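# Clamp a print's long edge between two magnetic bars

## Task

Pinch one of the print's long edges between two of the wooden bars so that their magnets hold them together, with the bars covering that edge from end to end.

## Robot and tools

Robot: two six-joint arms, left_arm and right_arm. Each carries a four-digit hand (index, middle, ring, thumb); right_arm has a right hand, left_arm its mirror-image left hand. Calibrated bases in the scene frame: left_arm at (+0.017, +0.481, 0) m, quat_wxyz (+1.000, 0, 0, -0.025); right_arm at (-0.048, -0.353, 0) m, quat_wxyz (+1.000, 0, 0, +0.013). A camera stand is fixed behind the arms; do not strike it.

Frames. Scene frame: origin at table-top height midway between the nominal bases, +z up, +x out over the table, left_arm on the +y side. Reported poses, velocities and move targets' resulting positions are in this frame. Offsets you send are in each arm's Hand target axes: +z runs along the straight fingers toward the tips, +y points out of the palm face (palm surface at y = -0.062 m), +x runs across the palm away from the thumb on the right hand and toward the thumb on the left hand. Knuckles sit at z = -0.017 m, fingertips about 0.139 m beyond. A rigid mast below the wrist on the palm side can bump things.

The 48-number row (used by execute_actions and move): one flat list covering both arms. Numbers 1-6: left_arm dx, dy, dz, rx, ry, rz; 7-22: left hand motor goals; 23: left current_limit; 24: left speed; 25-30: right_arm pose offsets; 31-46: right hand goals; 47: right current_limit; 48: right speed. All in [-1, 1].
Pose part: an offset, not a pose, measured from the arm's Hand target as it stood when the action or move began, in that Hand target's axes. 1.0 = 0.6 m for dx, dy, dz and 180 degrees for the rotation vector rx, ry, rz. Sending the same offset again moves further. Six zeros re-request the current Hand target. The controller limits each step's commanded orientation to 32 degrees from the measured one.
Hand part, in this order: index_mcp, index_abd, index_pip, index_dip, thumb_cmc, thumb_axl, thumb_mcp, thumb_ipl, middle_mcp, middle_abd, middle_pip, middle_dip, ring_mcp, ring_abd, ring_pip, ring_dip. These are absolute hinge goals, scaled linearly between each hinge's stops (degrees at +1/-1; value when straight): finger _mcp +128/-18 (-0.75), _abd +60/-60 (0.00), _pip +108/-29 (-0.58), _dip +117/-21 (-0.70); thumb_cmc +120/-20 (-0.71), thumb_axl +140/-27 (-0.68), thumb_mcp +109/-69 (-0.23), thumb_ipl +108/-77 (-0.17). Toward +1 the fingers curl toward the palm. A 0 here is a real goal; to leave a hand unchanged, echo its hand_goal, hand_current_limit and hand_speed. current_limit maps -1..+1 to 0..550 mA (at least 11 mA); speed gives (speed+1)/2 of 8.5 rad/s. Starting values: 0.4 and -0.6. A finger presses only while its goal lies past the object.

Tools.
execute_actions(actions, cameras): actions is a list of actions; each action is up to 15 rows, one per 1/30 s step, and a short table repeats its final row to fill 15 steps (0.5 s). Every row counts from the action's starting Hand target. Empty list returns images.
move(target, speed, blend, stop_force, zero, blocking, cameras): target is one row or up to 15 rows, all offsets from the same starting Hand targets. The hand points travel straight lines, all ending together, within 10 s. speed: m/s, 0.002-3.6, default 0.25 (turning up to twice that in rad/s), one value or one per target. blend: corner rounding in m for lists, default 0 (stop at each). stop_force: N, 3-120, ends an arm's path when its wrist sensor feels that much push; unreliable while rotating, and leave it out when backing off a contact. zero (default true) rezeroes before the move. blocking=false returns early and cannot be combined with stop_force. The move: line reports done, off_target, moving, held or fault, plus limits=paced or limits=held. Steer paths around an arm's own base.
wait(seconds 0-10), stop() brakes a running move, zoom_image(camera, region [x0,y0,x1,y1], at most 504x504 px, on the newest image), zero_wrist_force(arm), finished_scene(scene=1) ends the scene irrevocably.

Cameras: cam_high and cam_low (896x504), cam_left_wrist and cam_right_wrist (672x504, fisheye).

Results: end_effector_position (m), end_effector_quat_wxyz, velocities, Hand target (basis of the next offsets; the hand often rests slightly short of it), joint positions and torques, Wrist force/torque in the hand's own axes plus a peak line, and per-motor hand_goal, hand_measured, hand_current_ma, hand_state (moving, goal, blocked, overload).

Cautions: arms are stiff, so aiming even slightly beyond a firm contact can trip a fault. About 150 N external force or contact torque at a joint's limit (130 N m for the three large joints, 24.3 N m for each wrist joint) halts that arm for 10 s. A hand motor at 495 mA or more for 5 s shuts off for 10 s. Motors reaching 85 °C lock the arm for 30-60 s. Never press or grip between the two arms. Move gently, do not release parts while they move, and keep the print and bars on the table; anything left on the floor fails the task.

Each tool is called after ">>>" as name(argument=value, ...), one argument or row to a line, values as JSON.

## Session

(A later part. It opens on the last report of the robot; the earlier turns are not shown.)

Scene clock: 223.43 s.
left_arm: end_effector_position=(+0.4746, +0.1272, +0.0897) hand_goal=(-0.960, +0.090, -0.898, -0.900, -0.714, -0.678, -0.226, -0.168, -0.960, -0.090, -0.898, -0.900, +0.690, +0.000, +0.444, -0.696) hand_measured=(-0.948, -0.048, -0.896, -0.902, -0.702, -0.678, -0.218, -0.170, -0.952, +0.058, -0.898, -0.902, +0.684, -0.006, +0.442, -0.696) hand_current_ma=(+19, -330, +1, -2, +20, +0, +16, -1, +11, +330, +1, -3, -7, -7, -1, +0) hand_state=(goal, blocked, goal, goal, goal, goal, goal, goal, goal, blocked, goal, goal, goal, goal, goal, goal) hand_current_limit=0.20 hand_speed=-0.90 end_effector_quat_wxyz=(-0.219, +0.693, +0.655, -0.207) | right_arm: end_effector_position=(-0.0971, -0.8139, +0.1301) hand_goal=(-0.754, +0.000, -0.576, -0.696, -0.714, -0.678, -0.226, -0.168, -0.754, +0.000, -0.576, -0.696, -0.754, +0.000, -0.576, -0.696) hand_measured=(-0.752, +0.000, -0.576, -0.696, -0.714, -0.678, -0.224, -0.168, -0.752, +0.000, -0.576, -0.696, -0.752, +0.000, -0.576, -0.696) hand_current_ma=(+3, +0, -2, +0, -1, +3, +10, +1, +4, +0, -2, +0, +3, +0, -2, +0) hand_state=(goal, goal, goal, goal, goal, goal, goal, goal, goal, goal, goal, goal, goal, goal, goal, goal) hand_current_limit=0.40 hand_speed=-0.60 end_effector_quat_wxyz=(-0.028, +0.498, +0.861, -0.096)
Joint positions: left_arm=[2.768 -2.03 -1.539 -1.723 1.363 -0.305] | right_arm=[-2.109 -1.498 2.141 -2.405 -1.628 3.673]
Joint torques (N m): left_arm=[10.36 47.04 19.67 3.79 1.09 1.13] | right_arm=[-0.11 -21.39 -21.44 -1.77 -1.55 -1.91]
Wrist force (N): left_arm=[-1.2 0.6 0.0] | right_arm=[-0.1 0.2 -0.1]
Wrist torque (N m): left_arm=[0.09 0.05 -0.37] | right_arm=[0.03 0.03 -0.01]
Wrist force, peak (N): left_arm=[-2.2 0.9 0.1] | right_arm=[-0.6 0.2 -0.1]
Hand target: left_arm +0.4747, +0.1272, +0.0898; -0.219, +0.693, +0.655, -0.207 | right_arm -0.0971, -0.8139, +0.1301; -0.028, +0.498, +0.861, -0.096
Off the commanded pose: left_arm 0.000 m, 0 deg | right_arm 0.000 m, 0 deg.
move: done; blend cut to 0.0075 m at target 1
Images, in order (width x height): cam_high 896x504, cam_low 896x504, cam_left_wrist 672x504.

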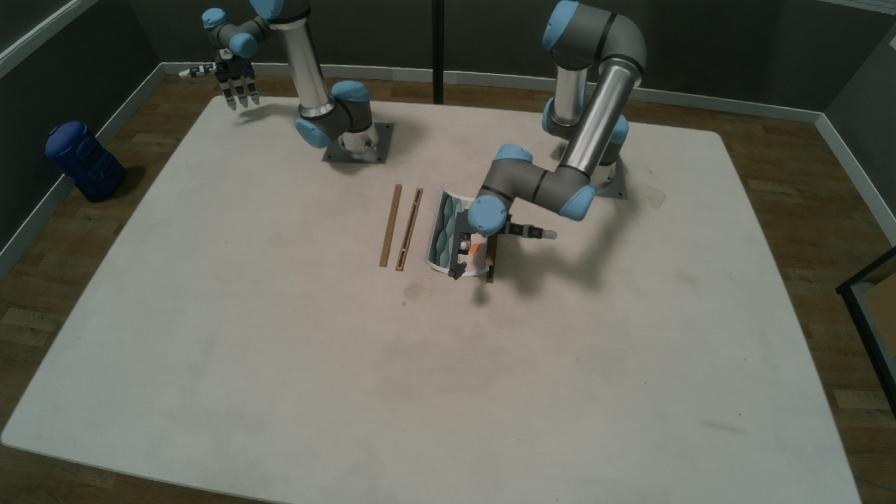

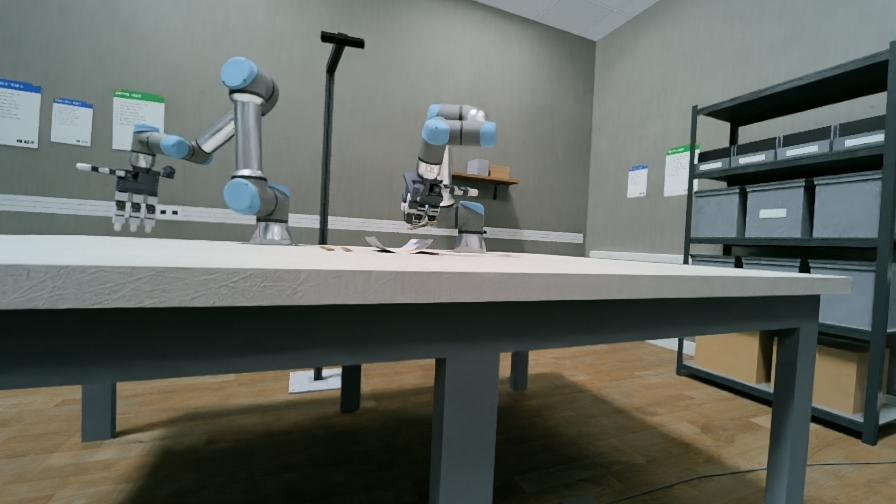

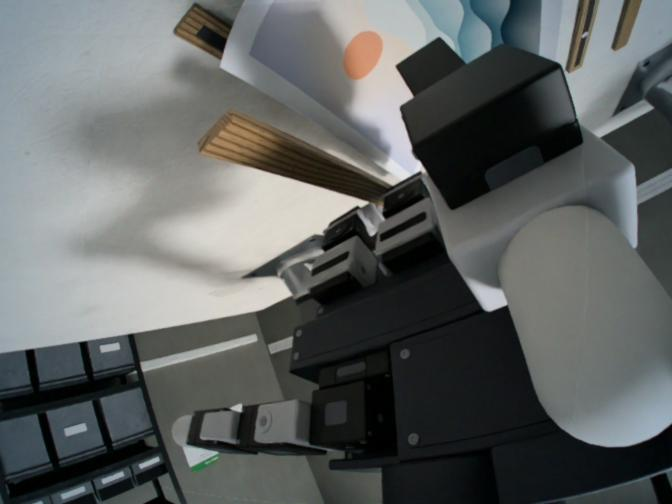

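>>> move(
  target=[
    [0,0.037,0.0528,0.00833,0,0,-0.959,0.09,-0.898,-0.899,-0.714,-0.678,-0.226,-0.168,-0.959,-0.09,-0.898,-0.899,0.69,0,0.445,-0.696,0.2,-0.9,0,0,0,0,0,0,-0.754,0,-0.576,-0.696,-0.714,-0.678,-0.226,-0.168,-0.754,0,-0.576,-0.696,-0.754,0,-0.576,-0.696,0.4,-0.6],
    [0,0.0475,0.0678,0.00833,0,0,-0.959,0.09,-0.898,-0.899,-0.714,-0.678,-0.226,-0.168,-0.959,-0.09,-0.898,-0.899,0.69,0,0.445,-0.696,0.2,-0.9,0,0,0,0,0,0,-0.754,0,-0.576,-0.696,-0.714,-0.678,-0.226,-0.168,-0.754,0,-0.576,-0.696,-0.754,0,-0.576,-0.696,0.4,-0.6],
  ],
  speed=[0.05, 0.03],
  stop_force=8,
  cameras=["cam_low","cam_left_wrist","cam_high"],
)

>>> zoom_image(
  camera="cam_low",
  region=[370, 200, 480, 265],
)

>>> zoom_image(
  camera="cam_high",
  region=[450, 200, 530, 290],
)

>>> zoom_image(
  camera="cam_left_wrist",
  region=[150, 0, 500, 300],
)

Scene clock: 230.27 s.
left_arm: end_effector_position=(+0.4747, +0.1272, +0.0401) hand_goal=(-0.960, +0.090, -0.898, -0.900, -0.714, -0.678, -0.226, -0.168, -0.960, -0.090, -0.898, -0.900, +0.690, +0.000, +0.444, -0.696) hand_measured=(-0.948, -0.048, -0.896, -0.902, -0.702, -0.678, -0.218, -0.170, -0.952, +0.058, -0.898, -0.902, +0.684, -0.006, +0.442, -0.696) hand_current_ma=(+19, -330, +1, -2, +20, +0, +15, -1, +11, +330, +1, -3, -7, -7, -1, +0) hand_state=(goal, blocked, goal, goal, goal, goal, goal, goal, goal, blocked, goal, goal, goal, goal, goal, goal) hand_current_limit=0.20 hand_speed=-0.90 end_effector_quat_wxyz=(-0.228, +0.690, +0.652, -0.215) | right_arm: end_effector_position=(-0.0971, -0.8139, +0.1301) hand_goal=(-0.754, +0.000, -0.576, -0.696, -0.714, -0.678, -0.226, -0.168, -0.754, +0.000, -0.576, -0.696, -0.754, +0.000, -0.576, -0.696) hand_measured=(-0.752, +0.000, -0.576, -0.696, -0.714, -0.678, -0.224, -0.168, -0.752, +0.000, -0.576, -0.696, -0.752, +0.000, -0.576, -0.696) hand_current_ma=(+3, +0, -2, +0, -1, +3, +10, +1, +4, +0, -2, +0, +3, +0, -2, +0) hand_state=(goal, goal, goal, goal, goal, goal, goal, goal, goal, goal, goal, goal, goal, goal, goal, goal) hand_current_limit=0.40 hand_speed=-0.60 end_effector_quat_wxyz=(-0.028, +0.498, +0.861, -0.096)
Joint positions: left_arm=[2.772 -2.097 -1.574 -1.647 1.358 -0.297] | right_arm=[-2.109 -1.498 2.141 -2.405 -1.628 3.673]
Joint torques (N m): left_arm=[-6.74 49.43 26.14 -1.51 1.08 -1.64] | right_arm=[-1.03 -22 -20.79 -1.62 -1.55 -2.11]
Wrist force (N): left_arm=[-0.9 0.7 0.0] | right_arm=[-0.2 0.1 -0.4]
Wrist torque (N m): left_arm=[0.08 0.01 -0.38] | right_arm=[0.03 0.04 -0.02]
Wrist force, peak (N): left_arm=[-1.3 0.9 -0.2] | right_arm=[-0.3 0.2 -0.5]
Hand target: left_arm +0.4747, +0.1272, +0.0401; -0.228, +0.690, +0.652, -0.215 | right_arm -0.0971, -0.8139, +0.1301; -0.028, +0.498, +0.861, -0.096
Off the commanded pose: left_arm 0.000 m, 0 deg | right_arm 0.000 m, 0 deg.
move: done
Images, in order (width x height): cam_high 896x504, cam_low 896x504, cam_left_wrist 672x504.

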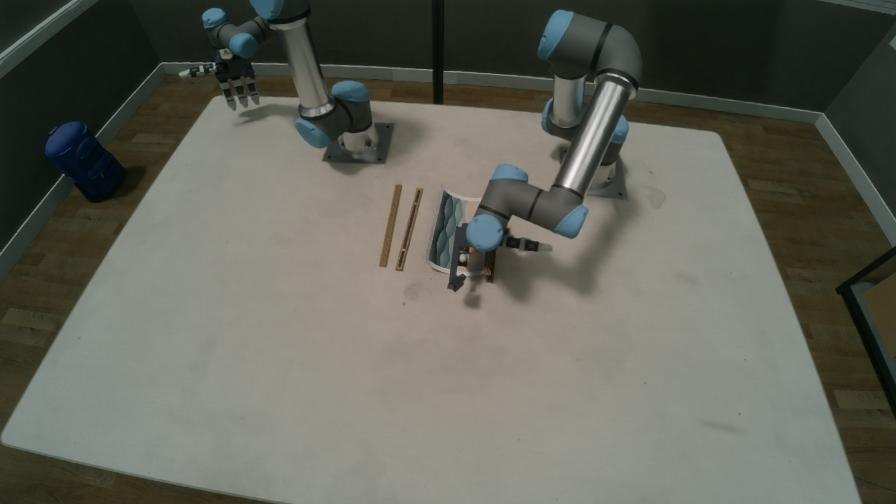

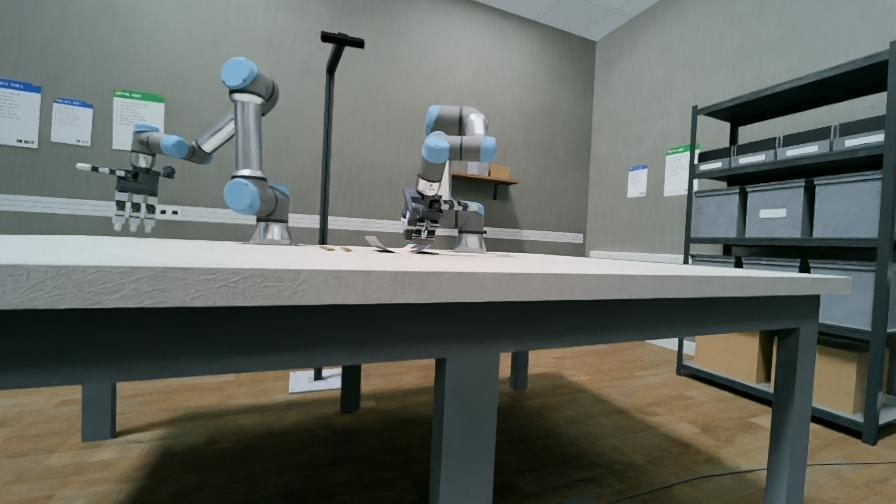

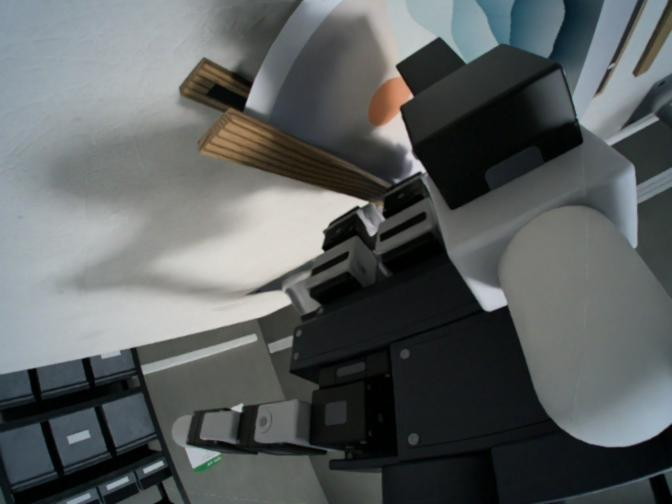

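Scaled by 4.582.

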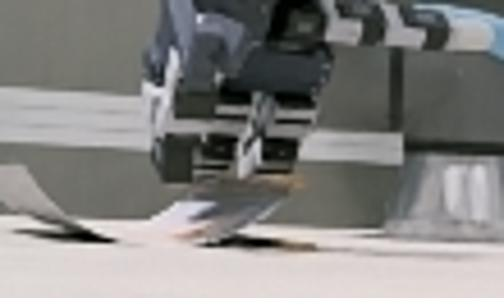

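Scaled by 5.600.

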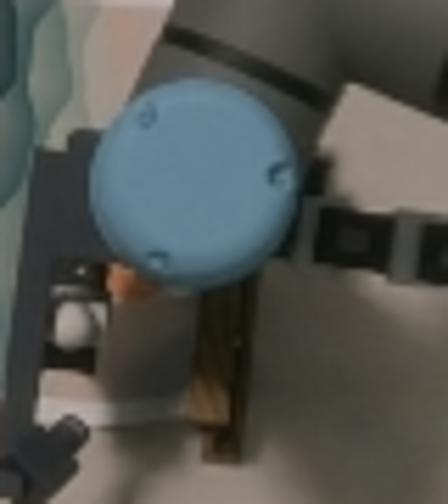

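Scaled by 1.440 from the camera's 672x504 image, which has a finer 960x720 frame.

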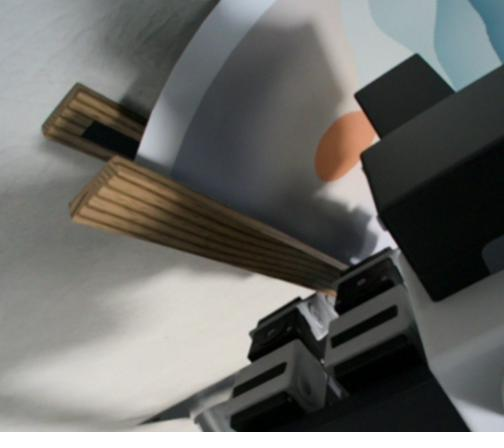

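>>> move(
  target=[0.00749,0.01057,0.01499,0,0,0,-0.959,0.09,-0.898,-0.899,-0.714,-0.678,-0.226,-0.168,-0.959,-0.09,-0.898,-0.899,0.69,0,0.445,-0.696,0.2,-0.9,0,0,0,0,0,0,-0.754,0,-0.576,-0.696,-0.714,-0.678,-0.226,-0.168,-0.754,0,-0.576,-0.696,-0.754,0,-0.576,-0.696,0.4,-0.6],
  speed=0.02,
  stop_force=8,
  cameras=["all"],
)

Scene clock: 236.03 s.
left_arm: end_effector_position=(+0.4747, +0.1317, +0.0291) hand_goal=(-0.960, +0.090, -0.898, -0.900, -0.714, -0.678, -0.226, -0.168, -0.960, -0.090, -0.898, -0.900, +0.690, +0.000, +0.444, -0.696) hand_measured=(-0.948, -0.048, -0.896, -0.902, -0.702, -0.678, -0.218, -0.170, -0.952, +0.058, -0.898, -0.902, +0.684, -0.006, +0.442, -0.696) hand_current_ma=(+19, -330, +1, -2, +20, +0, +15, -1, +11, +330, +1, -3, -7, -7, -1, +0) hand_state=(goal, blocked, goal, goal, goal, goal, goal, goal, goal, blocked, goal, goal, goal, goal, goal, goal) hand_current_limit=0.20 hand_speed=-0.90 end_effector_quat_wxyz=(-0.228, +0.690, +0.652, -0.215) | right_arm: end_effector_position=(-0.0971, -0.8139, +0.1301) hand_goal=(-0.754, +0.000, -0.576, -0.696, -0.714, -0.678, -0.226, -0.168, -0.754, +0.000, -0.576, -0.696, -0.754, +0.000, -0.576, -0.696) hand_measured=(-0.752, +0.000, -0.576, -0.696, -0.714, -0.678, -0.224, -0.168, -0.752, +0.000, -0.576, -0.696, -0.752, +0.000, -0.576, -0.696) hand_current_ma=(+3, +0, -2, +0, -1, +3, +10, +1, +4, +0, -2, +0, +3, +0, -2, +0) hand_state=(goal, goal, goal, goal, goal, goal, goal, goal, goal, goal, goal, goal, goal, goal, goal, goal) hand_current_limit=0.40 hand_speed=-0.60 end_effector_quat_wxyz=(-0.028, +0.498, +0.861, -0.096)
Joint positions: left_arm=[2.779 -2.105 -1.593 -1.621 1.361 -0.291] | right_arm=[-2.109 -1.498 2.141 -2.405 -1.628 3.673]
Joint torques (N m): left_arm=[-8.56 50.31 25.77 -1.47 -1.95 -1.56] | right_arm=[-0.16 -21.27 -20.9 -1.86 -1.49 -2.23]
Wrist force (N): left_arm=[-1.1 0.6 0.1] | right_arm=[-0.2 0.0 -0.2]
Wrist torque (N m): left_arm=[0.06 0.02 -0.39] | right_arm=[0.02 0.04 -0.02]
Wrist force, peak (N): left_arm=[-1.3 0.9 0.2] | right_arm=[-0.2 0.2 -0.6]
Hand target: left_arm +0.4747, +0.1317, +0.0291; -0.228, +0.690, +0.652, -0.215 | right_arm -0.0971, -0.8139, +0.1301; -0.028, +0.498, +0.861, -0.096
Off the commanded pose: left_arm 0.000 m, 0 deg | right_arm 0.000 m, 0 deg.
move: done

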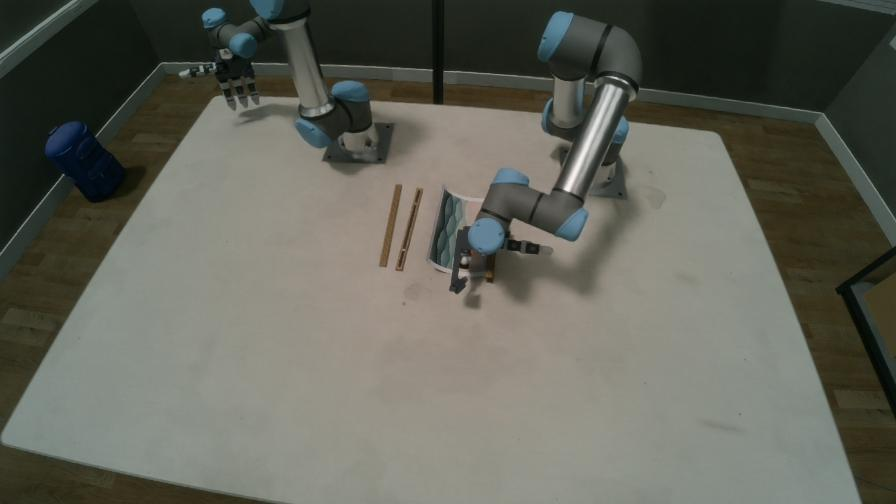

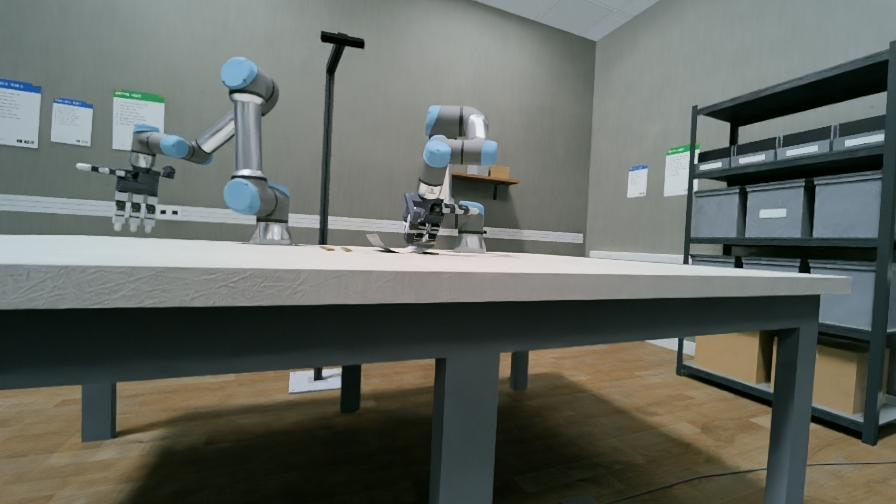

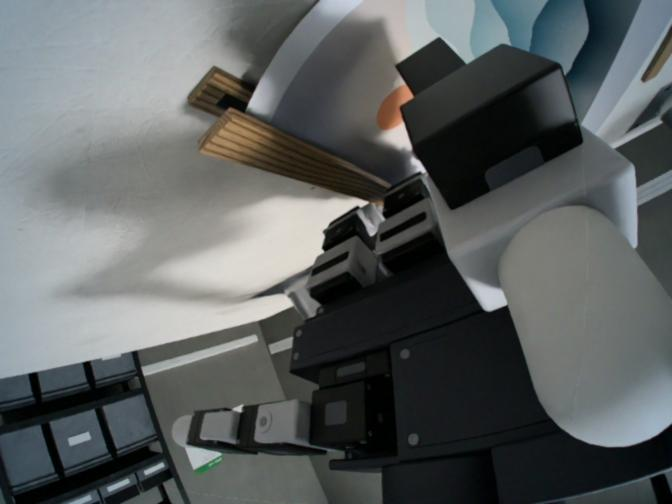

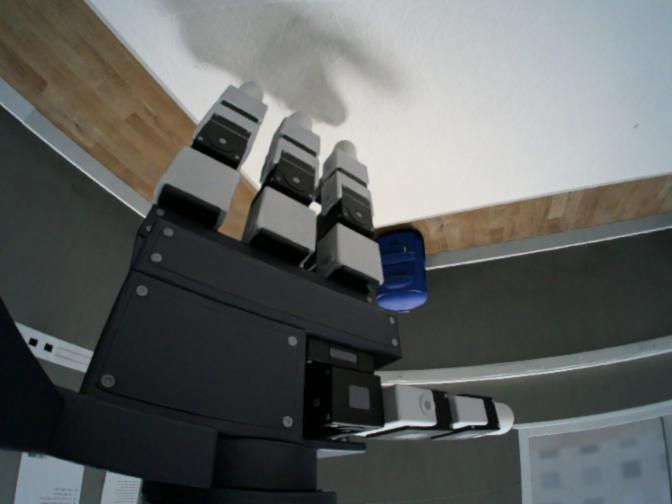

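>>> zoom_image(
  camera="cam_left_wrist",
  region=[160, 0, 500, 260],
)

>>> zoom_image(
  camera="cam_high",
  region=[400, 170, 560, 300],
)

>>> zoom_image(
  camera="cam_low",
  region=[320, 200, 520, 270],
)

Scaled by 1.482 from the camera's 672x504 image, which has a finer 960x720 frame.

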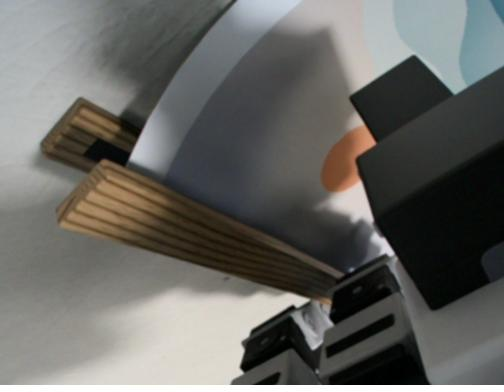

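Scaled by 3.150.

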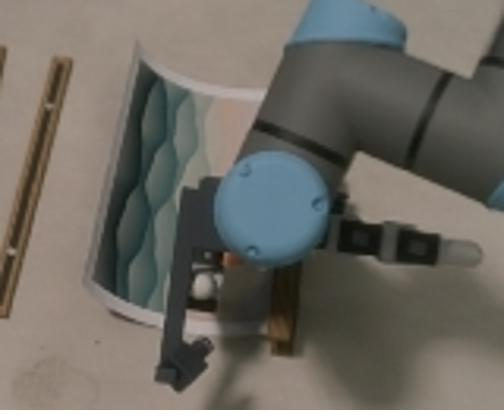

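Scaled by 2.520.

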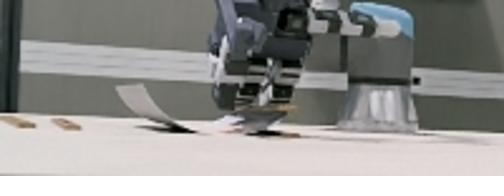

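>>> move(
  target=[0.00582,0.01262,0.01761,0,0,0,-0.959,0.09,-0.898,-0.899,-0.714,-0.678,-0.226,-0.168,-0.959,-0.09,-0.898,-0.899,0.69,0,0.445,-0.696,0.2,-0.9,0,0,0,0,0,0,-0.754,0,-0.576,-0.696,-0.714,-0.678,-0.226,-0.168,-0.754,0,-0.576,-0.696,-0.754,0,-0.576,-0.696,0.4,-0.6],
  speed=0.02,
  stop_force=6,
  cameras=["cam_left_wrist","cam_low","cam_high"],
)

>>> zoom_image(
  camera="cam_left_wrist",
  region=[160, 0, 500, 260],
)

>>> zoom_image(
  camera="cam_low",
  region=[340, 215, 480, 265],
)

>>> zoom_image(
  camera="cam_high",
  region=[420, 170, 560, 300],
)

Scene clock: 239.63 s.
left_arm: end_effector_position=(+0.4747, +0.1352, +0.0161) hand_goal=(-0.960, +0.090, -0.898, -0.900, -0.714, -0.678, -0.226, -0.168, -0.960, -0.090, -0.898, -0.900, +0.690, +0.000, +0.444, -0.696) hand_measured=(-0.948, -0.048, -0.896, -0.902, -0.702, -0.678, -0.218, -0.170, -0.952, +0.058, -0.898, -0.902, +0.684, -0.006, +0.442, -0.696) hand_current_ma=(+19, -330, +1, -2, +20, +0, +15, -1, +11, +330, +1, -3, -7, -7, -1, +0) hand_state=(goal, blocked, goal, goal, goal, goal, goal, goal, goal, blocked, goal, goal, goal, goal, goal, goal) hand_current_limit=0.20 hand_speed=-0.90 end_effector_quat_wxyz=(-0.228, +0.690, +0.652, -0.215) | right_arm: end_effector_position=(-0.0971, -0.8139, +0.1301) hand_goal=(-0.754, +0.000, -0.576, -0.696, -0.714, -0.678, -0.226, -0.168, -0.754, +0.000, -0.576, -0.696, -0.754, +0.000, -0.576, -0.696) hand_measured=(-0.752, +0.000, -0.576, -0.696, -0.714, -0.678, -0.224, -0.168, -0.752, +0.000, -0.576, -0.696, -0.752, +0.000, -0.576, -0.696) hand_current_ma=(+3, +0, -2, +0, -1, +3, +10, +1, +4, +0, -2, +0, +3, +0, -2, +0) hand_state=(goal, goal, goal, goal, goal, goal, goal, goal, goal, goal, goal, goal, goal, goal, goal, goal) hand_current_limit=0.40 hand_speed=-0.60 end_effector_quat_wxyz=(-0.028, +0.498, +0.861, -0.096)
Joint positions: left_arm=[2.784 -2.118 -1.612 -1.591 1.364 -0.287] | right_arm=[-2.109 -1.498 2.141 -2.405 -1.628 3.673]
Joint torques (N m): left_arm=[-7.58 50.56 25.94 -1.49 -1.62 -1.52] | right_arm=[0.94 -21.99 -20.85 -1.79 -1.38 -2.13]
Wrist force (N): left_arm=[-1.2 0.6 0.2] | right_arm=[-0.2 -0.1 0.0]
Wrist torque (N m): left_arm=[0.06 0.04 -0.40] | right_arm=[-0.01 0.03 -0.02]
Wrist force, peak (N): left_arm=[-1.2 1.0 0.3] | right_arm=[-0.4 -0.1 -0.5]
Hand target: left_arm +0.4747, +0.1352, +0.0161; -0.228, +0.690, +0.652, -0.215 | right_arm -0.0971, -0.8139, +0.1301; -0.028, +0.498, +0.861, -0.096
Off the commanded pose: left_arm 0.000 m, 0 deg | right_arm 0.000 m, 0 deg.
move: done
Images, in order (width x height): cam_high 896x504, cam_low 896x504, cam_left_wrist 672x504.

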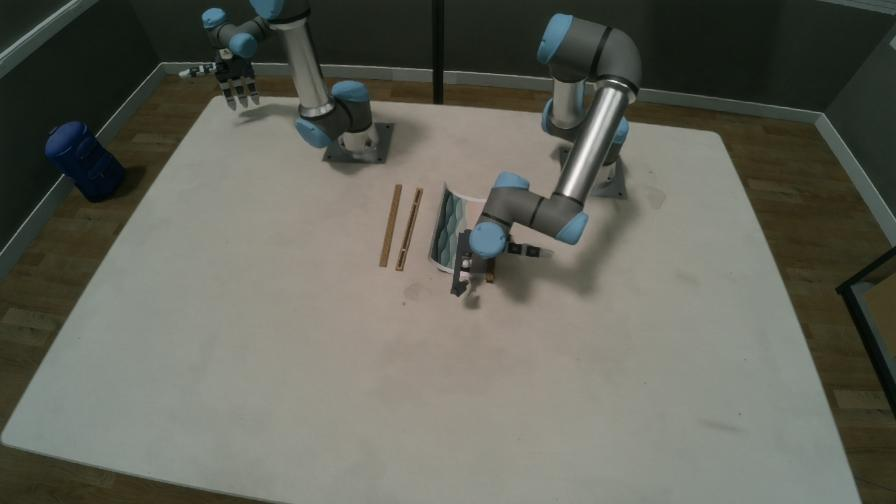

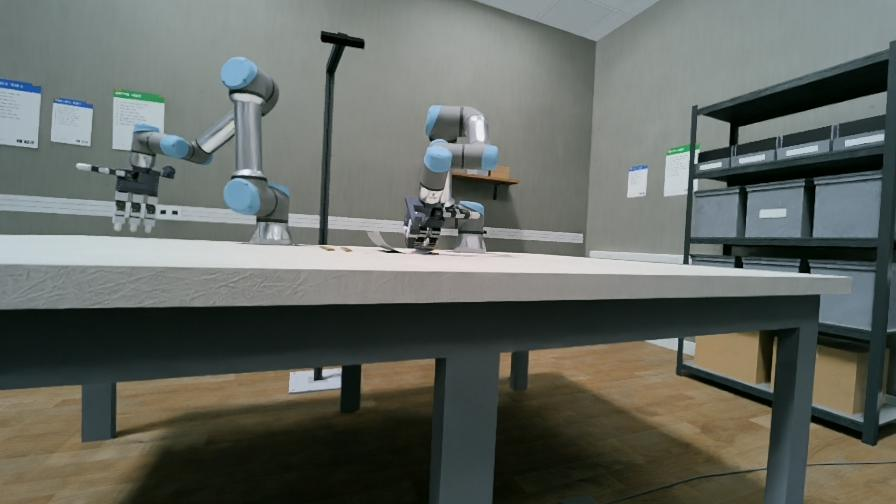

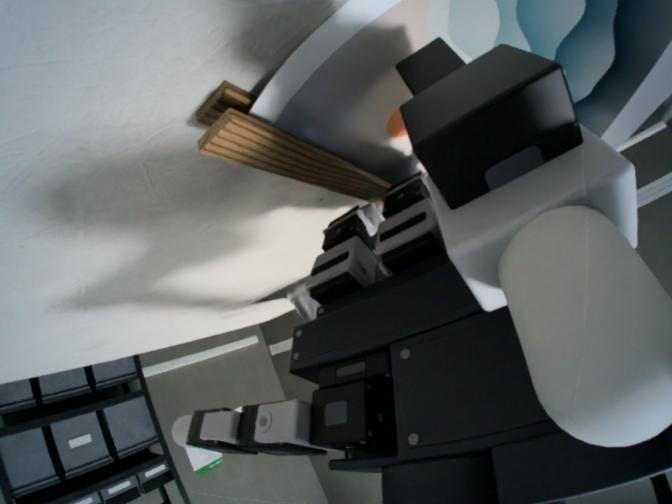

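Scaled by 1.482 from the camera's 672x504 image, which has a finer 960x720 frame.

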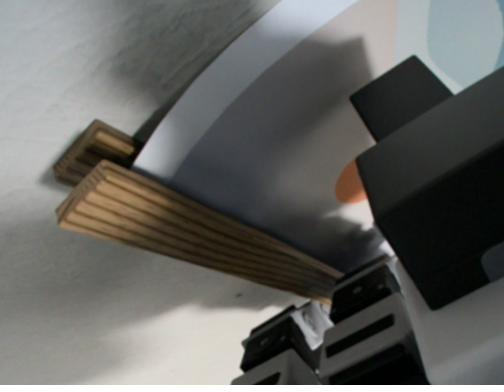

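Scaled by 3.600.

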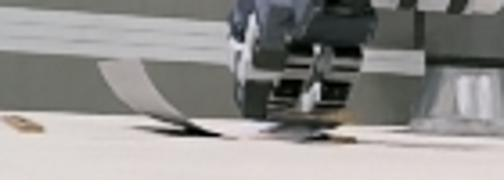

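Scaled by 3.600.

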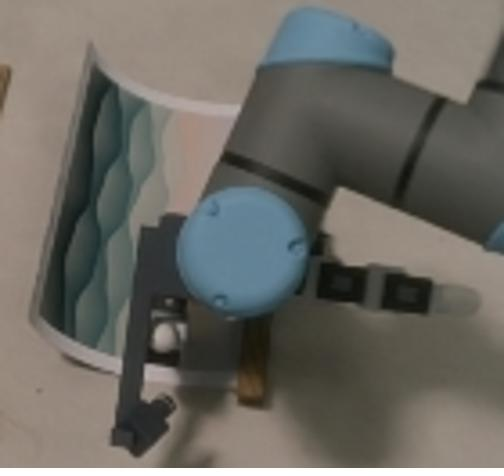

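>>> zoom_image(
  camera="cam_left_wrist",
  region=[180, 60, 300, 160],
)

>>> zoom_image(
  camera="cam_low",
  region=[390, 225, 450, 260],
)

>>> zoom_image(
  camera="cam_high",
  region=[460, 180, 530, 290],
)

Scaled by 4.200 from the camera's 672x504 image, which has a finer 960x720 frame.

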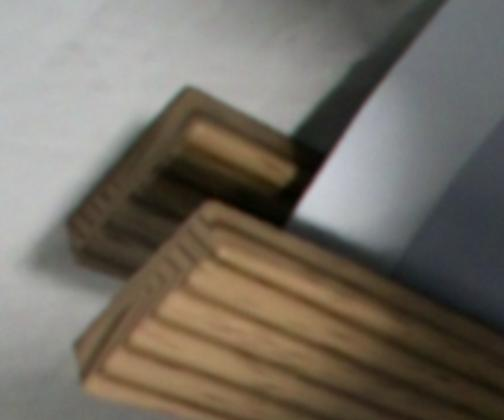

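Scaled by 8.400.

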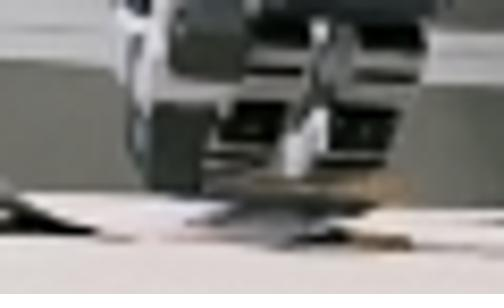

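Scaled by 4.582.

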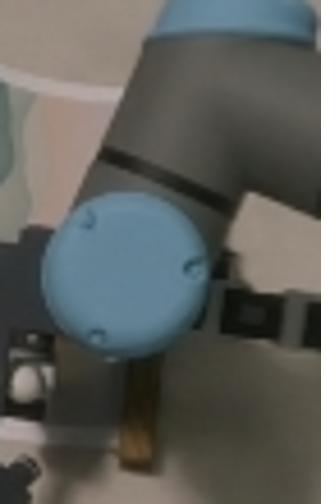

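>>> move(
  target=[0.00333,0.00877,0.01217,0,0,0,-0.959,0.09,-0.898,-0.899,-0.714,-0.678,-0.226,-0.168,-0.959,-0.09,-0.898,-0.899,0.69,0,0.445,-0.696,0.2,-0.9,0,0,0,0,0,0,-0.754,0,-0.576,-0.696,-0.714,-0.678,-0.226,-0.168,-0.754,0,-0.576,-0.696,-0.754,0,-0.576,-0.696,0.4,-0.6],
  speed=0.01,
  stop_force=4,
  cameras=["cam_left_wrist","cam_low","cam_high"],
)

>>> zoom_image(
  camera="cam_left_wrist",
  region=[180, 60, 300, 160],
)

>>> zoom_image(
  camera="cam_low",
  region=[380, 230, 460, 260],
)

Scene clock: 247.03 s.
left_arm: end_effector_position=(+0.4747, +0.1373, +0.0070) hand_goal=(-0.960, +0.090, -0.898, -0.900, -0.714, -0.678, -0.226, -0.168, -0.960, -0.090, -0.898, -0.900, +0.690, +0.000, +0.444, -0.696) hand_measured=(-0.948, -0.046, -0.896, -0.902, -0.702, -0.678, -0.218, -0.170, -0.946, +0.058, -0.894, -0.902, +0.684, -0.006, +0.442, -0.696) hand_current_ma=(+20, -330, +1, -2, +20, +0, +15, -1, +28, +330, +5, -3, -7, -7, -1, +0) hand_state=(goal, blocked, goal, goal, goal, goal, goal, goal, goal, blocked, goal, goal, goal, goal, goal, goal) hand_current_limit=0.20 hand_speed=-0.90 end_effector_quat_wxyz=(-0.228, +0.690, +0.652, -0.215) | right_arm: end_effector_position=(-0.0971, -0.8139, +0.1301) hand_goal=(-0.754, +0.000, -0.576, -0.696, -0.714, -0.678, -0.226, -0.168, -0.754, +0.000, -0.576, -0.696, -0.754, +0.000, -0.576, -0.696) hand_measured=(-0.752, +0.000, -0.576, -0.696, -0.714, -0.678, -0.224, -0.168, -0.752, +0.000, -0.576, -0.696, -0.752, +0.000, -0.576, -0.696) hand_current_ma=(+3, +0, -2, +0, -1, +3, +10, +1, +4, +0, -2, +0, +3, +0, -2, +0) hand_state=(goal, goal, goal, goal, goal, goal, goal, goal, goal, goal, goal, goal, goal, goal, goal, goal) hand_current_limit=0.40 hand_speed=-0.60 end_effector_quat_wxyz=(-0.028, +0.498, +0.861, -0.096)
Joint positions: left_arm=[2.787 -2.127 -1.623 -1.57 1.366 -0.284] | right_arm=[-2.109 -1.498 2.141 -2.405 -1.628 3.673]
Joint torques (N m): left_arm=[7.29 47.83 24.21 -1.61 0.08 0.43] | right_arm=[0.42 -21.55 -21.53 -1.62 -1.58 -2.02]
Wrist force (N): left_arm=[-1.2 1.1 0.3] | right_arm=[-0.5 0.1 -0.3]
Wrist torque (N m): left_arm=[0.04 0.05 -0.41] | right_arm=[0.03 0.09 -0.04]
Wrist force, peak (N): left_arm=[-1.3 1.2 0.5] | right_arm=[-0.4 -0.1 -0.6]
Hand target: left_arm +0.4747, +0.1372, +0.0071; -0.228, +0.690, +0.652, -0.215 | right_arm -0.0971, -0.8139, +0.1301; -0.028, +0.498, +0.861, -0.096
Off the commanded pose: left_arm 0.000 m, 0 deg | right_arm 0.000 m, 0 deg.
move: done
Images, in order (width x height): cam_high 896x504, cam_low 896x504, cam_left_wrist 672x504.

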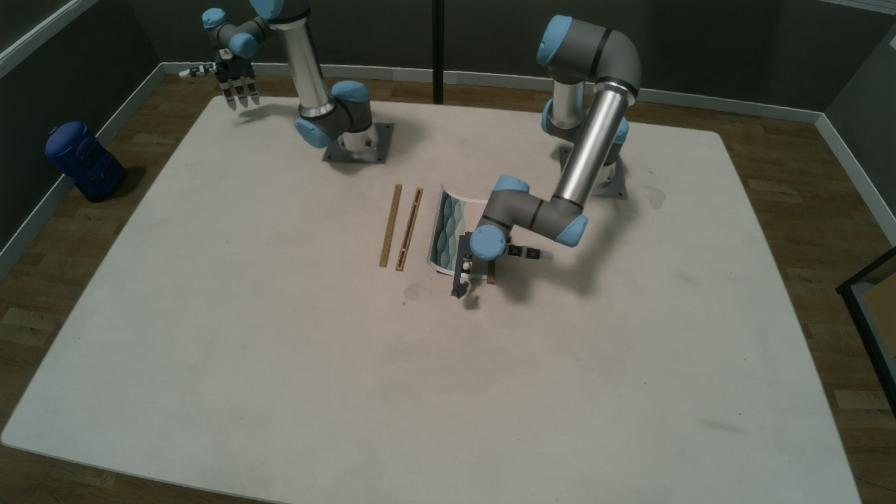

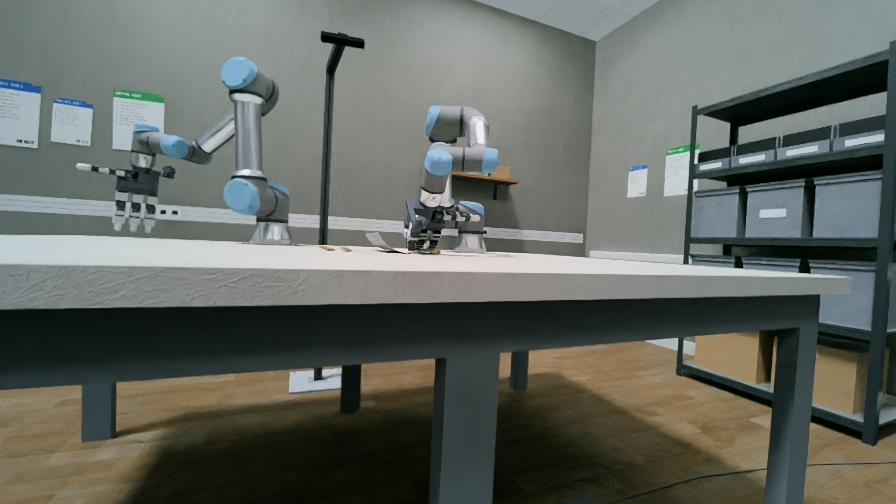

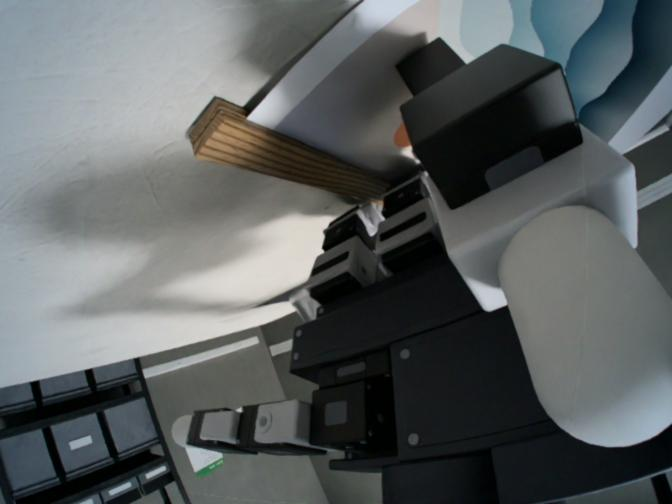

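Scaled by 4.200 from the camera's 672x504 image, which has a finer 960x720 frame.

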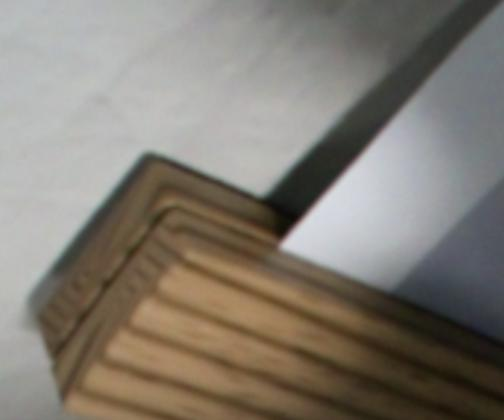

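Scaled by 6.300.

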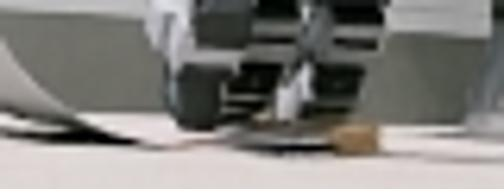

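>>> move(
  target=[0.0,0.00545,0.00737,0,0,0,-0.959,0.09,-0.898,-0.899,-0.714,-0.678,-0.226,-0.168,-0.959,-0.09,-0.898,-0.899,0.69,0,0.445,-0.696,0.2,-0.9,0,0,0,0,0,0,-0.754,0,-0.576,-0.696,-0.714,-0.678,-0.226,-0.168,-0.754,0,-0.576,-0.696,-0.754,0,-0.576,-0.696,0.4,-0.6],
  speed=0.006,
  stop_force=4,
  cameras=["cam_left_wrist","cam_low","cam_high"],
)

>>> zoom_image(
  camera="cam_left_wrist",
  region=[160, 60, 400, 240],
)

>>> zoom_image(
  camera="cam_low",
  region=[360, 220, 480, 260],
)

>>> zoom_image(
  camera="cam_high",
  region=[420, 170, 560, 300],
)

Scene clock: 250.97 s.
left_arm: end_effector_position=(+0.4747, +0.1372, +0.0029) hand_goal=(-0.960, +0.090, -0.898, -0.900, -0.714, -0.678, -0.226, -0.168, -0.960, -0.090, -0.898, -0.900, +0.690, +0.000, +0.444, -0.696) hand_measured=(-0.962, -0.046, -0.898, -0.900, -0.702, -0.678, -0.218, -0.170, -0.964, +0.058, -0.900, -0.900, +0.684, -0.006, +0.442, -0.696) hand_current_ma=(-2, -330, +0, +0, +20, +0, +15, -1, -5, +330, -2, +0, -7, -7, -1, +0) hand_state=(goal, blocked, goal, goal, goal, goal, goal, goal, goal, blocked, goal, goal, goal, goal, goal, goal) hand_current_limit=0.20 hand_speed=-0.90 end_effector_quat_wxyz=(-0.228, +0.690, +0.652, -0.215) | right_arm: end_effector_position=(-0.0971, -0.8139, +0.1301) hand_goal=(-0.754, +0.000, -0.576, -0.696, -0.714, -0.678, -0.226, -0.168, -0.754, +0.000, -0.576, -0.696, -0.754, +0.000, -0.576, -0.696) hand_measured=(-0.752, +0.000, -0.576, -0.696, -0.714, -0.678, -0.224, -0.168, -0.752, +0.000, -0.576, -0.696, -0.752, +0.000, -0.576, -0.696) hand_current_ma=(+3, +0, -2, +0, -1, +3, +10, +1, +4, +0, -2, +0, +3, +0, -2, +0) hand_state=(goal, goal, goal, goal, goal, goal, goal, goal, goal, goal, goal, goal, goal, goal, goal, goal) hand_current_limit=0.40 hand_speed=-0.60 end_effector_quat_wxyz=(-0.028, +0.498, +0.861, -0.096)
Joint positions: left_arm=[2.787 -2.133 -1.626 -1.561 1.366 -0.285] | right_arm=[-2.109 -1.498 2.141 -2.405 -1.628 3.673]
Joint torques (N m): left_arm=[-7.59 50.34 24.74 -0.69 -1.74 -1.5] | right_arm=[0.03 -21.57 -20.54 -1.82 -1.59 -2.11]
Wrist force (N): left_arm=[-1.1 -0.8 -0.5] | right_arm=[-0.2 0.0 -0.2]
Wrist torque (N m): left_arm=[0.21 0.03 -0.40] | right_arm=[0.01 0.03 -0.02]
Wrist force, peak (N): left_arm=[-1.2 -0.1 -4.0] | right_arm=[-0.6 0.0 -0.1]
Hand target: left_arm +0.4747, +0.1372, +0.0029; -0.228, +0.690, +0.652, -0.215 (not the last commanded pose) | right_arm -0.0971, -0.8139, +0.1301; -0.028, +0.498, +0.861, -0.096
Off the commanded pose: left_arm 0.001 m, 0 deg | right_arm 0.000 m, 0 deg.
move: contact (left_arm)
Images, in order (width x height): cam_high 896x504, cam_low 896x504, cam_left_wrist 672x504.

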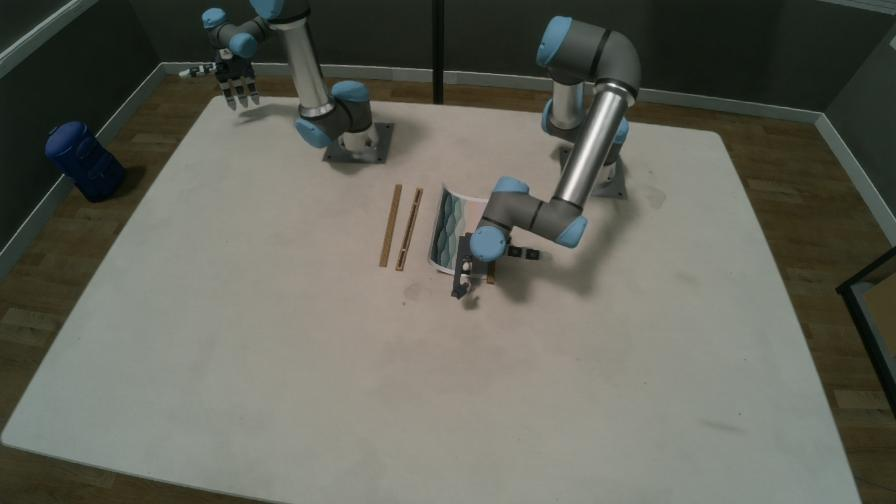

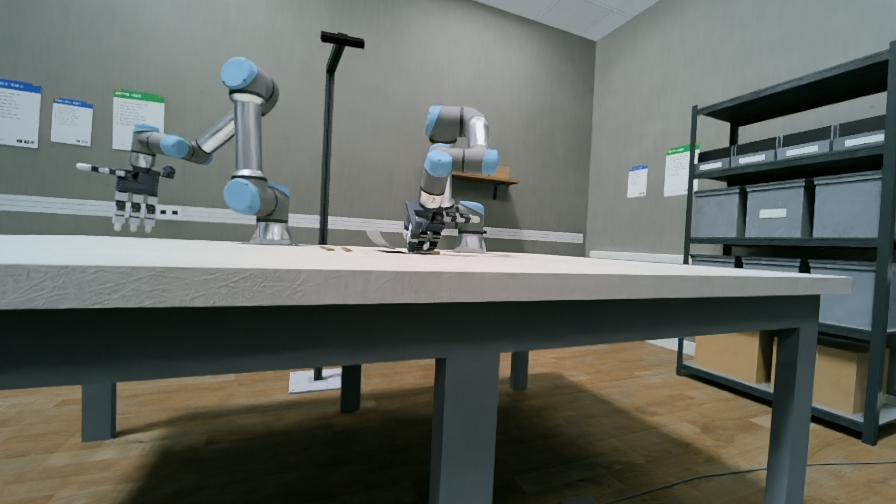

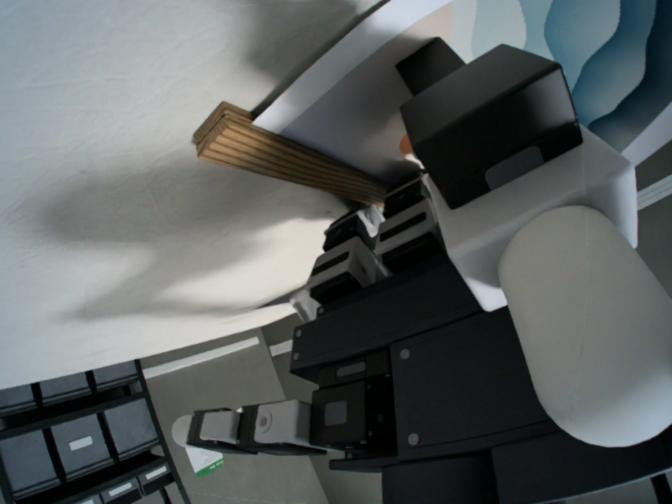

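Scaled by 2.100 from the camera's 672x504 image, which has a finer 960x720 frame.

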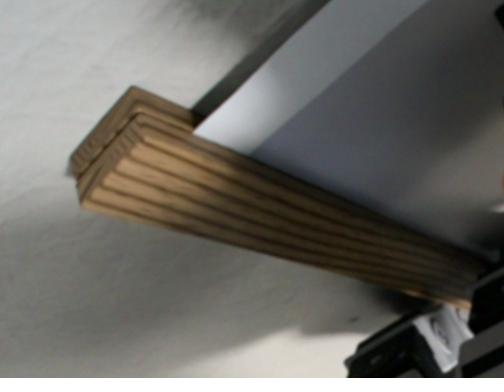

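Scaled by 4.200.

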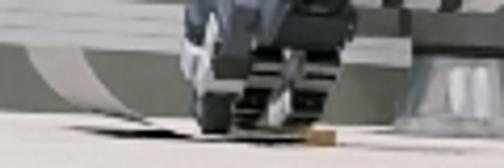

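Scaled by 3.600.

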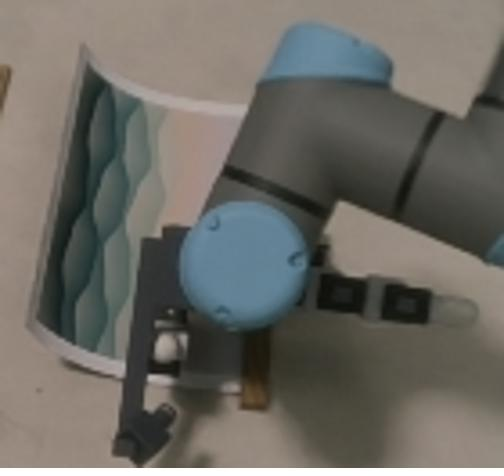

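>>> move(
  target=[0,0,0,0,0,0,-0.959,-0.167,-0.898,-0.899,-0.714,-0.678,-0.226,-0.168,-0.959,0.167,-0.898,-0.899,0.69,0,0.445,-0.696,0.2,-0.92,0,0,0,0,0,0,-0.754,0,-0.576,-0.696,-0.714,-0.678,-0.226,-0.168,-0.754,0,-0.576,-0.696,-0.754,0,-0.576,-0.696,0.4,-0.6],
  speed=0.02,
  cameras=["cam_left_wrist"],
)

>>> zoom_image(
  camera="cam_left_wrist",
  region=[160, 60, 460, 260],
)

Scene clock: 252.57 s.
left_arm: end_effector_position=(+0.4747, +0.1372, +0.0029) hand_goal=(-0.960, -0.168, -0.898, -0.900, -0.714, -0.678, -0.226, -0.168, -0.960, +0.166, -0.898, -0.900, +0.690, +0.000, +0.444, -0.696) hand_measured=(-0.952, -0.164, -0.898, -0.900, -0.702, -0.678, -0.218, -0.170, -0.954, +0.162, -0.898, -0.900, +0.684, -0.006, +0.442, -0.696) hand_current_ma=(+10, +4, +0, +0, +20, +0, +15, -1, +8, -4, +0, +0, -7, -7, -1, +0) hand_state=(goal, goal, goal, goal, goal, goal, goal, goal, goal, goal, goal, goal, goal, goal, goal, goal) hand_current_limit=0.20 hand_speed=-0.92 end_effector_quat_wxyz=(-0.228, +0.690, +0.652, -0.215) | right_arm: end_effector_position=(-0.0971, -0.8139, +0.1301) hand_goal=(-0.754, +0.000, -0.576, -0.696, -0.714, -0.678, -0.226, -0.168, -0.754, +0.000, -0.576, -0.696, -0.754, +0.000, -0.576, -0.696) hand_measured=(-0.752, +0.000, -0.576, -0.696, -0.714, -0.678, -0.224, -0.168, -0.752, +0.000, -0.576, -0.696, -0.752, +0.000, -0.576, -0.696) hand_current_ma=(+3, +0, -2, +0, -1, +3, +10, +1, +4, +0, -2, +0, +3, +0, -2, +0) hand_state=(goal, goal, goal, goal, goal, goal, goal, goal, goal, goal, goal, goal, goal, goal, goal, goal) hand_current_limit=0.40 hand_speed=-0.60 end_effector_quat_wxyz=(-0.028, +0.498, +0.861, -0.096)
Joint positions: left_arm=[2.787 -2.133 -1.626 -1.561 1.366 -0.285] | right_arm=[-2.109 -1.498 2.141 -2.405 -1.628 3.673]
Joint torques (N m): left_arm=[-7.82 48.63 24.14 1.27 -1.65 -1.42] | right_arm=[-0.39 -21.98 -20.43 -1.56 -1.51 -1.98]
Wrist force (N): left_arm=[-1.2 0.7 -0.2] | right_arm=[0.1 0.2 -0.2]
Wrist torque (N m): left_arm=[0.13 0.05 -0.41] | right_arm=[0.04 0.00 0.01]
Wrist force, peak (N): left_arm=[-0.8 -0.4 -1.6] | right_arm=[-0.5 0.1 -0.4]
Hand target: left_arm +0.4747, +0.1372, +0.0029; -0.228, +0.690, +0.652, -0.215 | right_arm -0.0971, -0.8139, +0.1301; -0.028, +0.498, +0.861, -0.096
Off the commanded pose: left_arm 0.000 m, 0 deg | right_arm 0.000 m, 0 deg.
move: done
Images, in order (width x height): cam_left_wrist 672x504.

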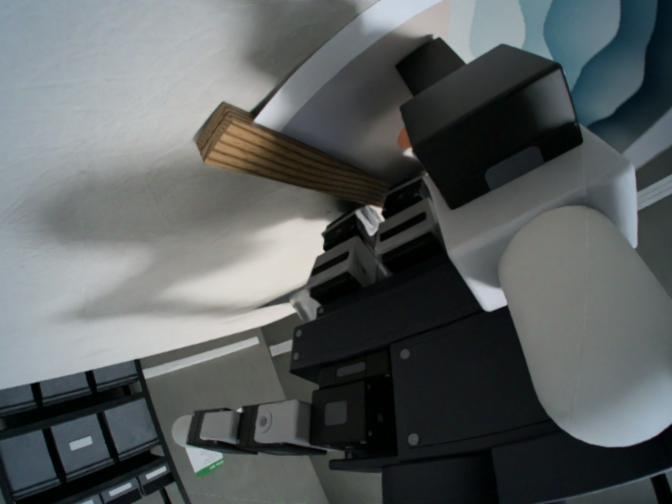

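Scaled by 1.680 from the camera's 672x504 image, which has a finer 960x720 frame.

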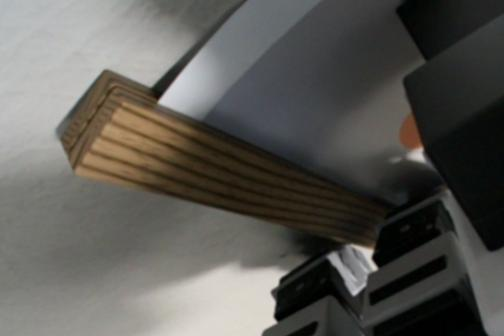

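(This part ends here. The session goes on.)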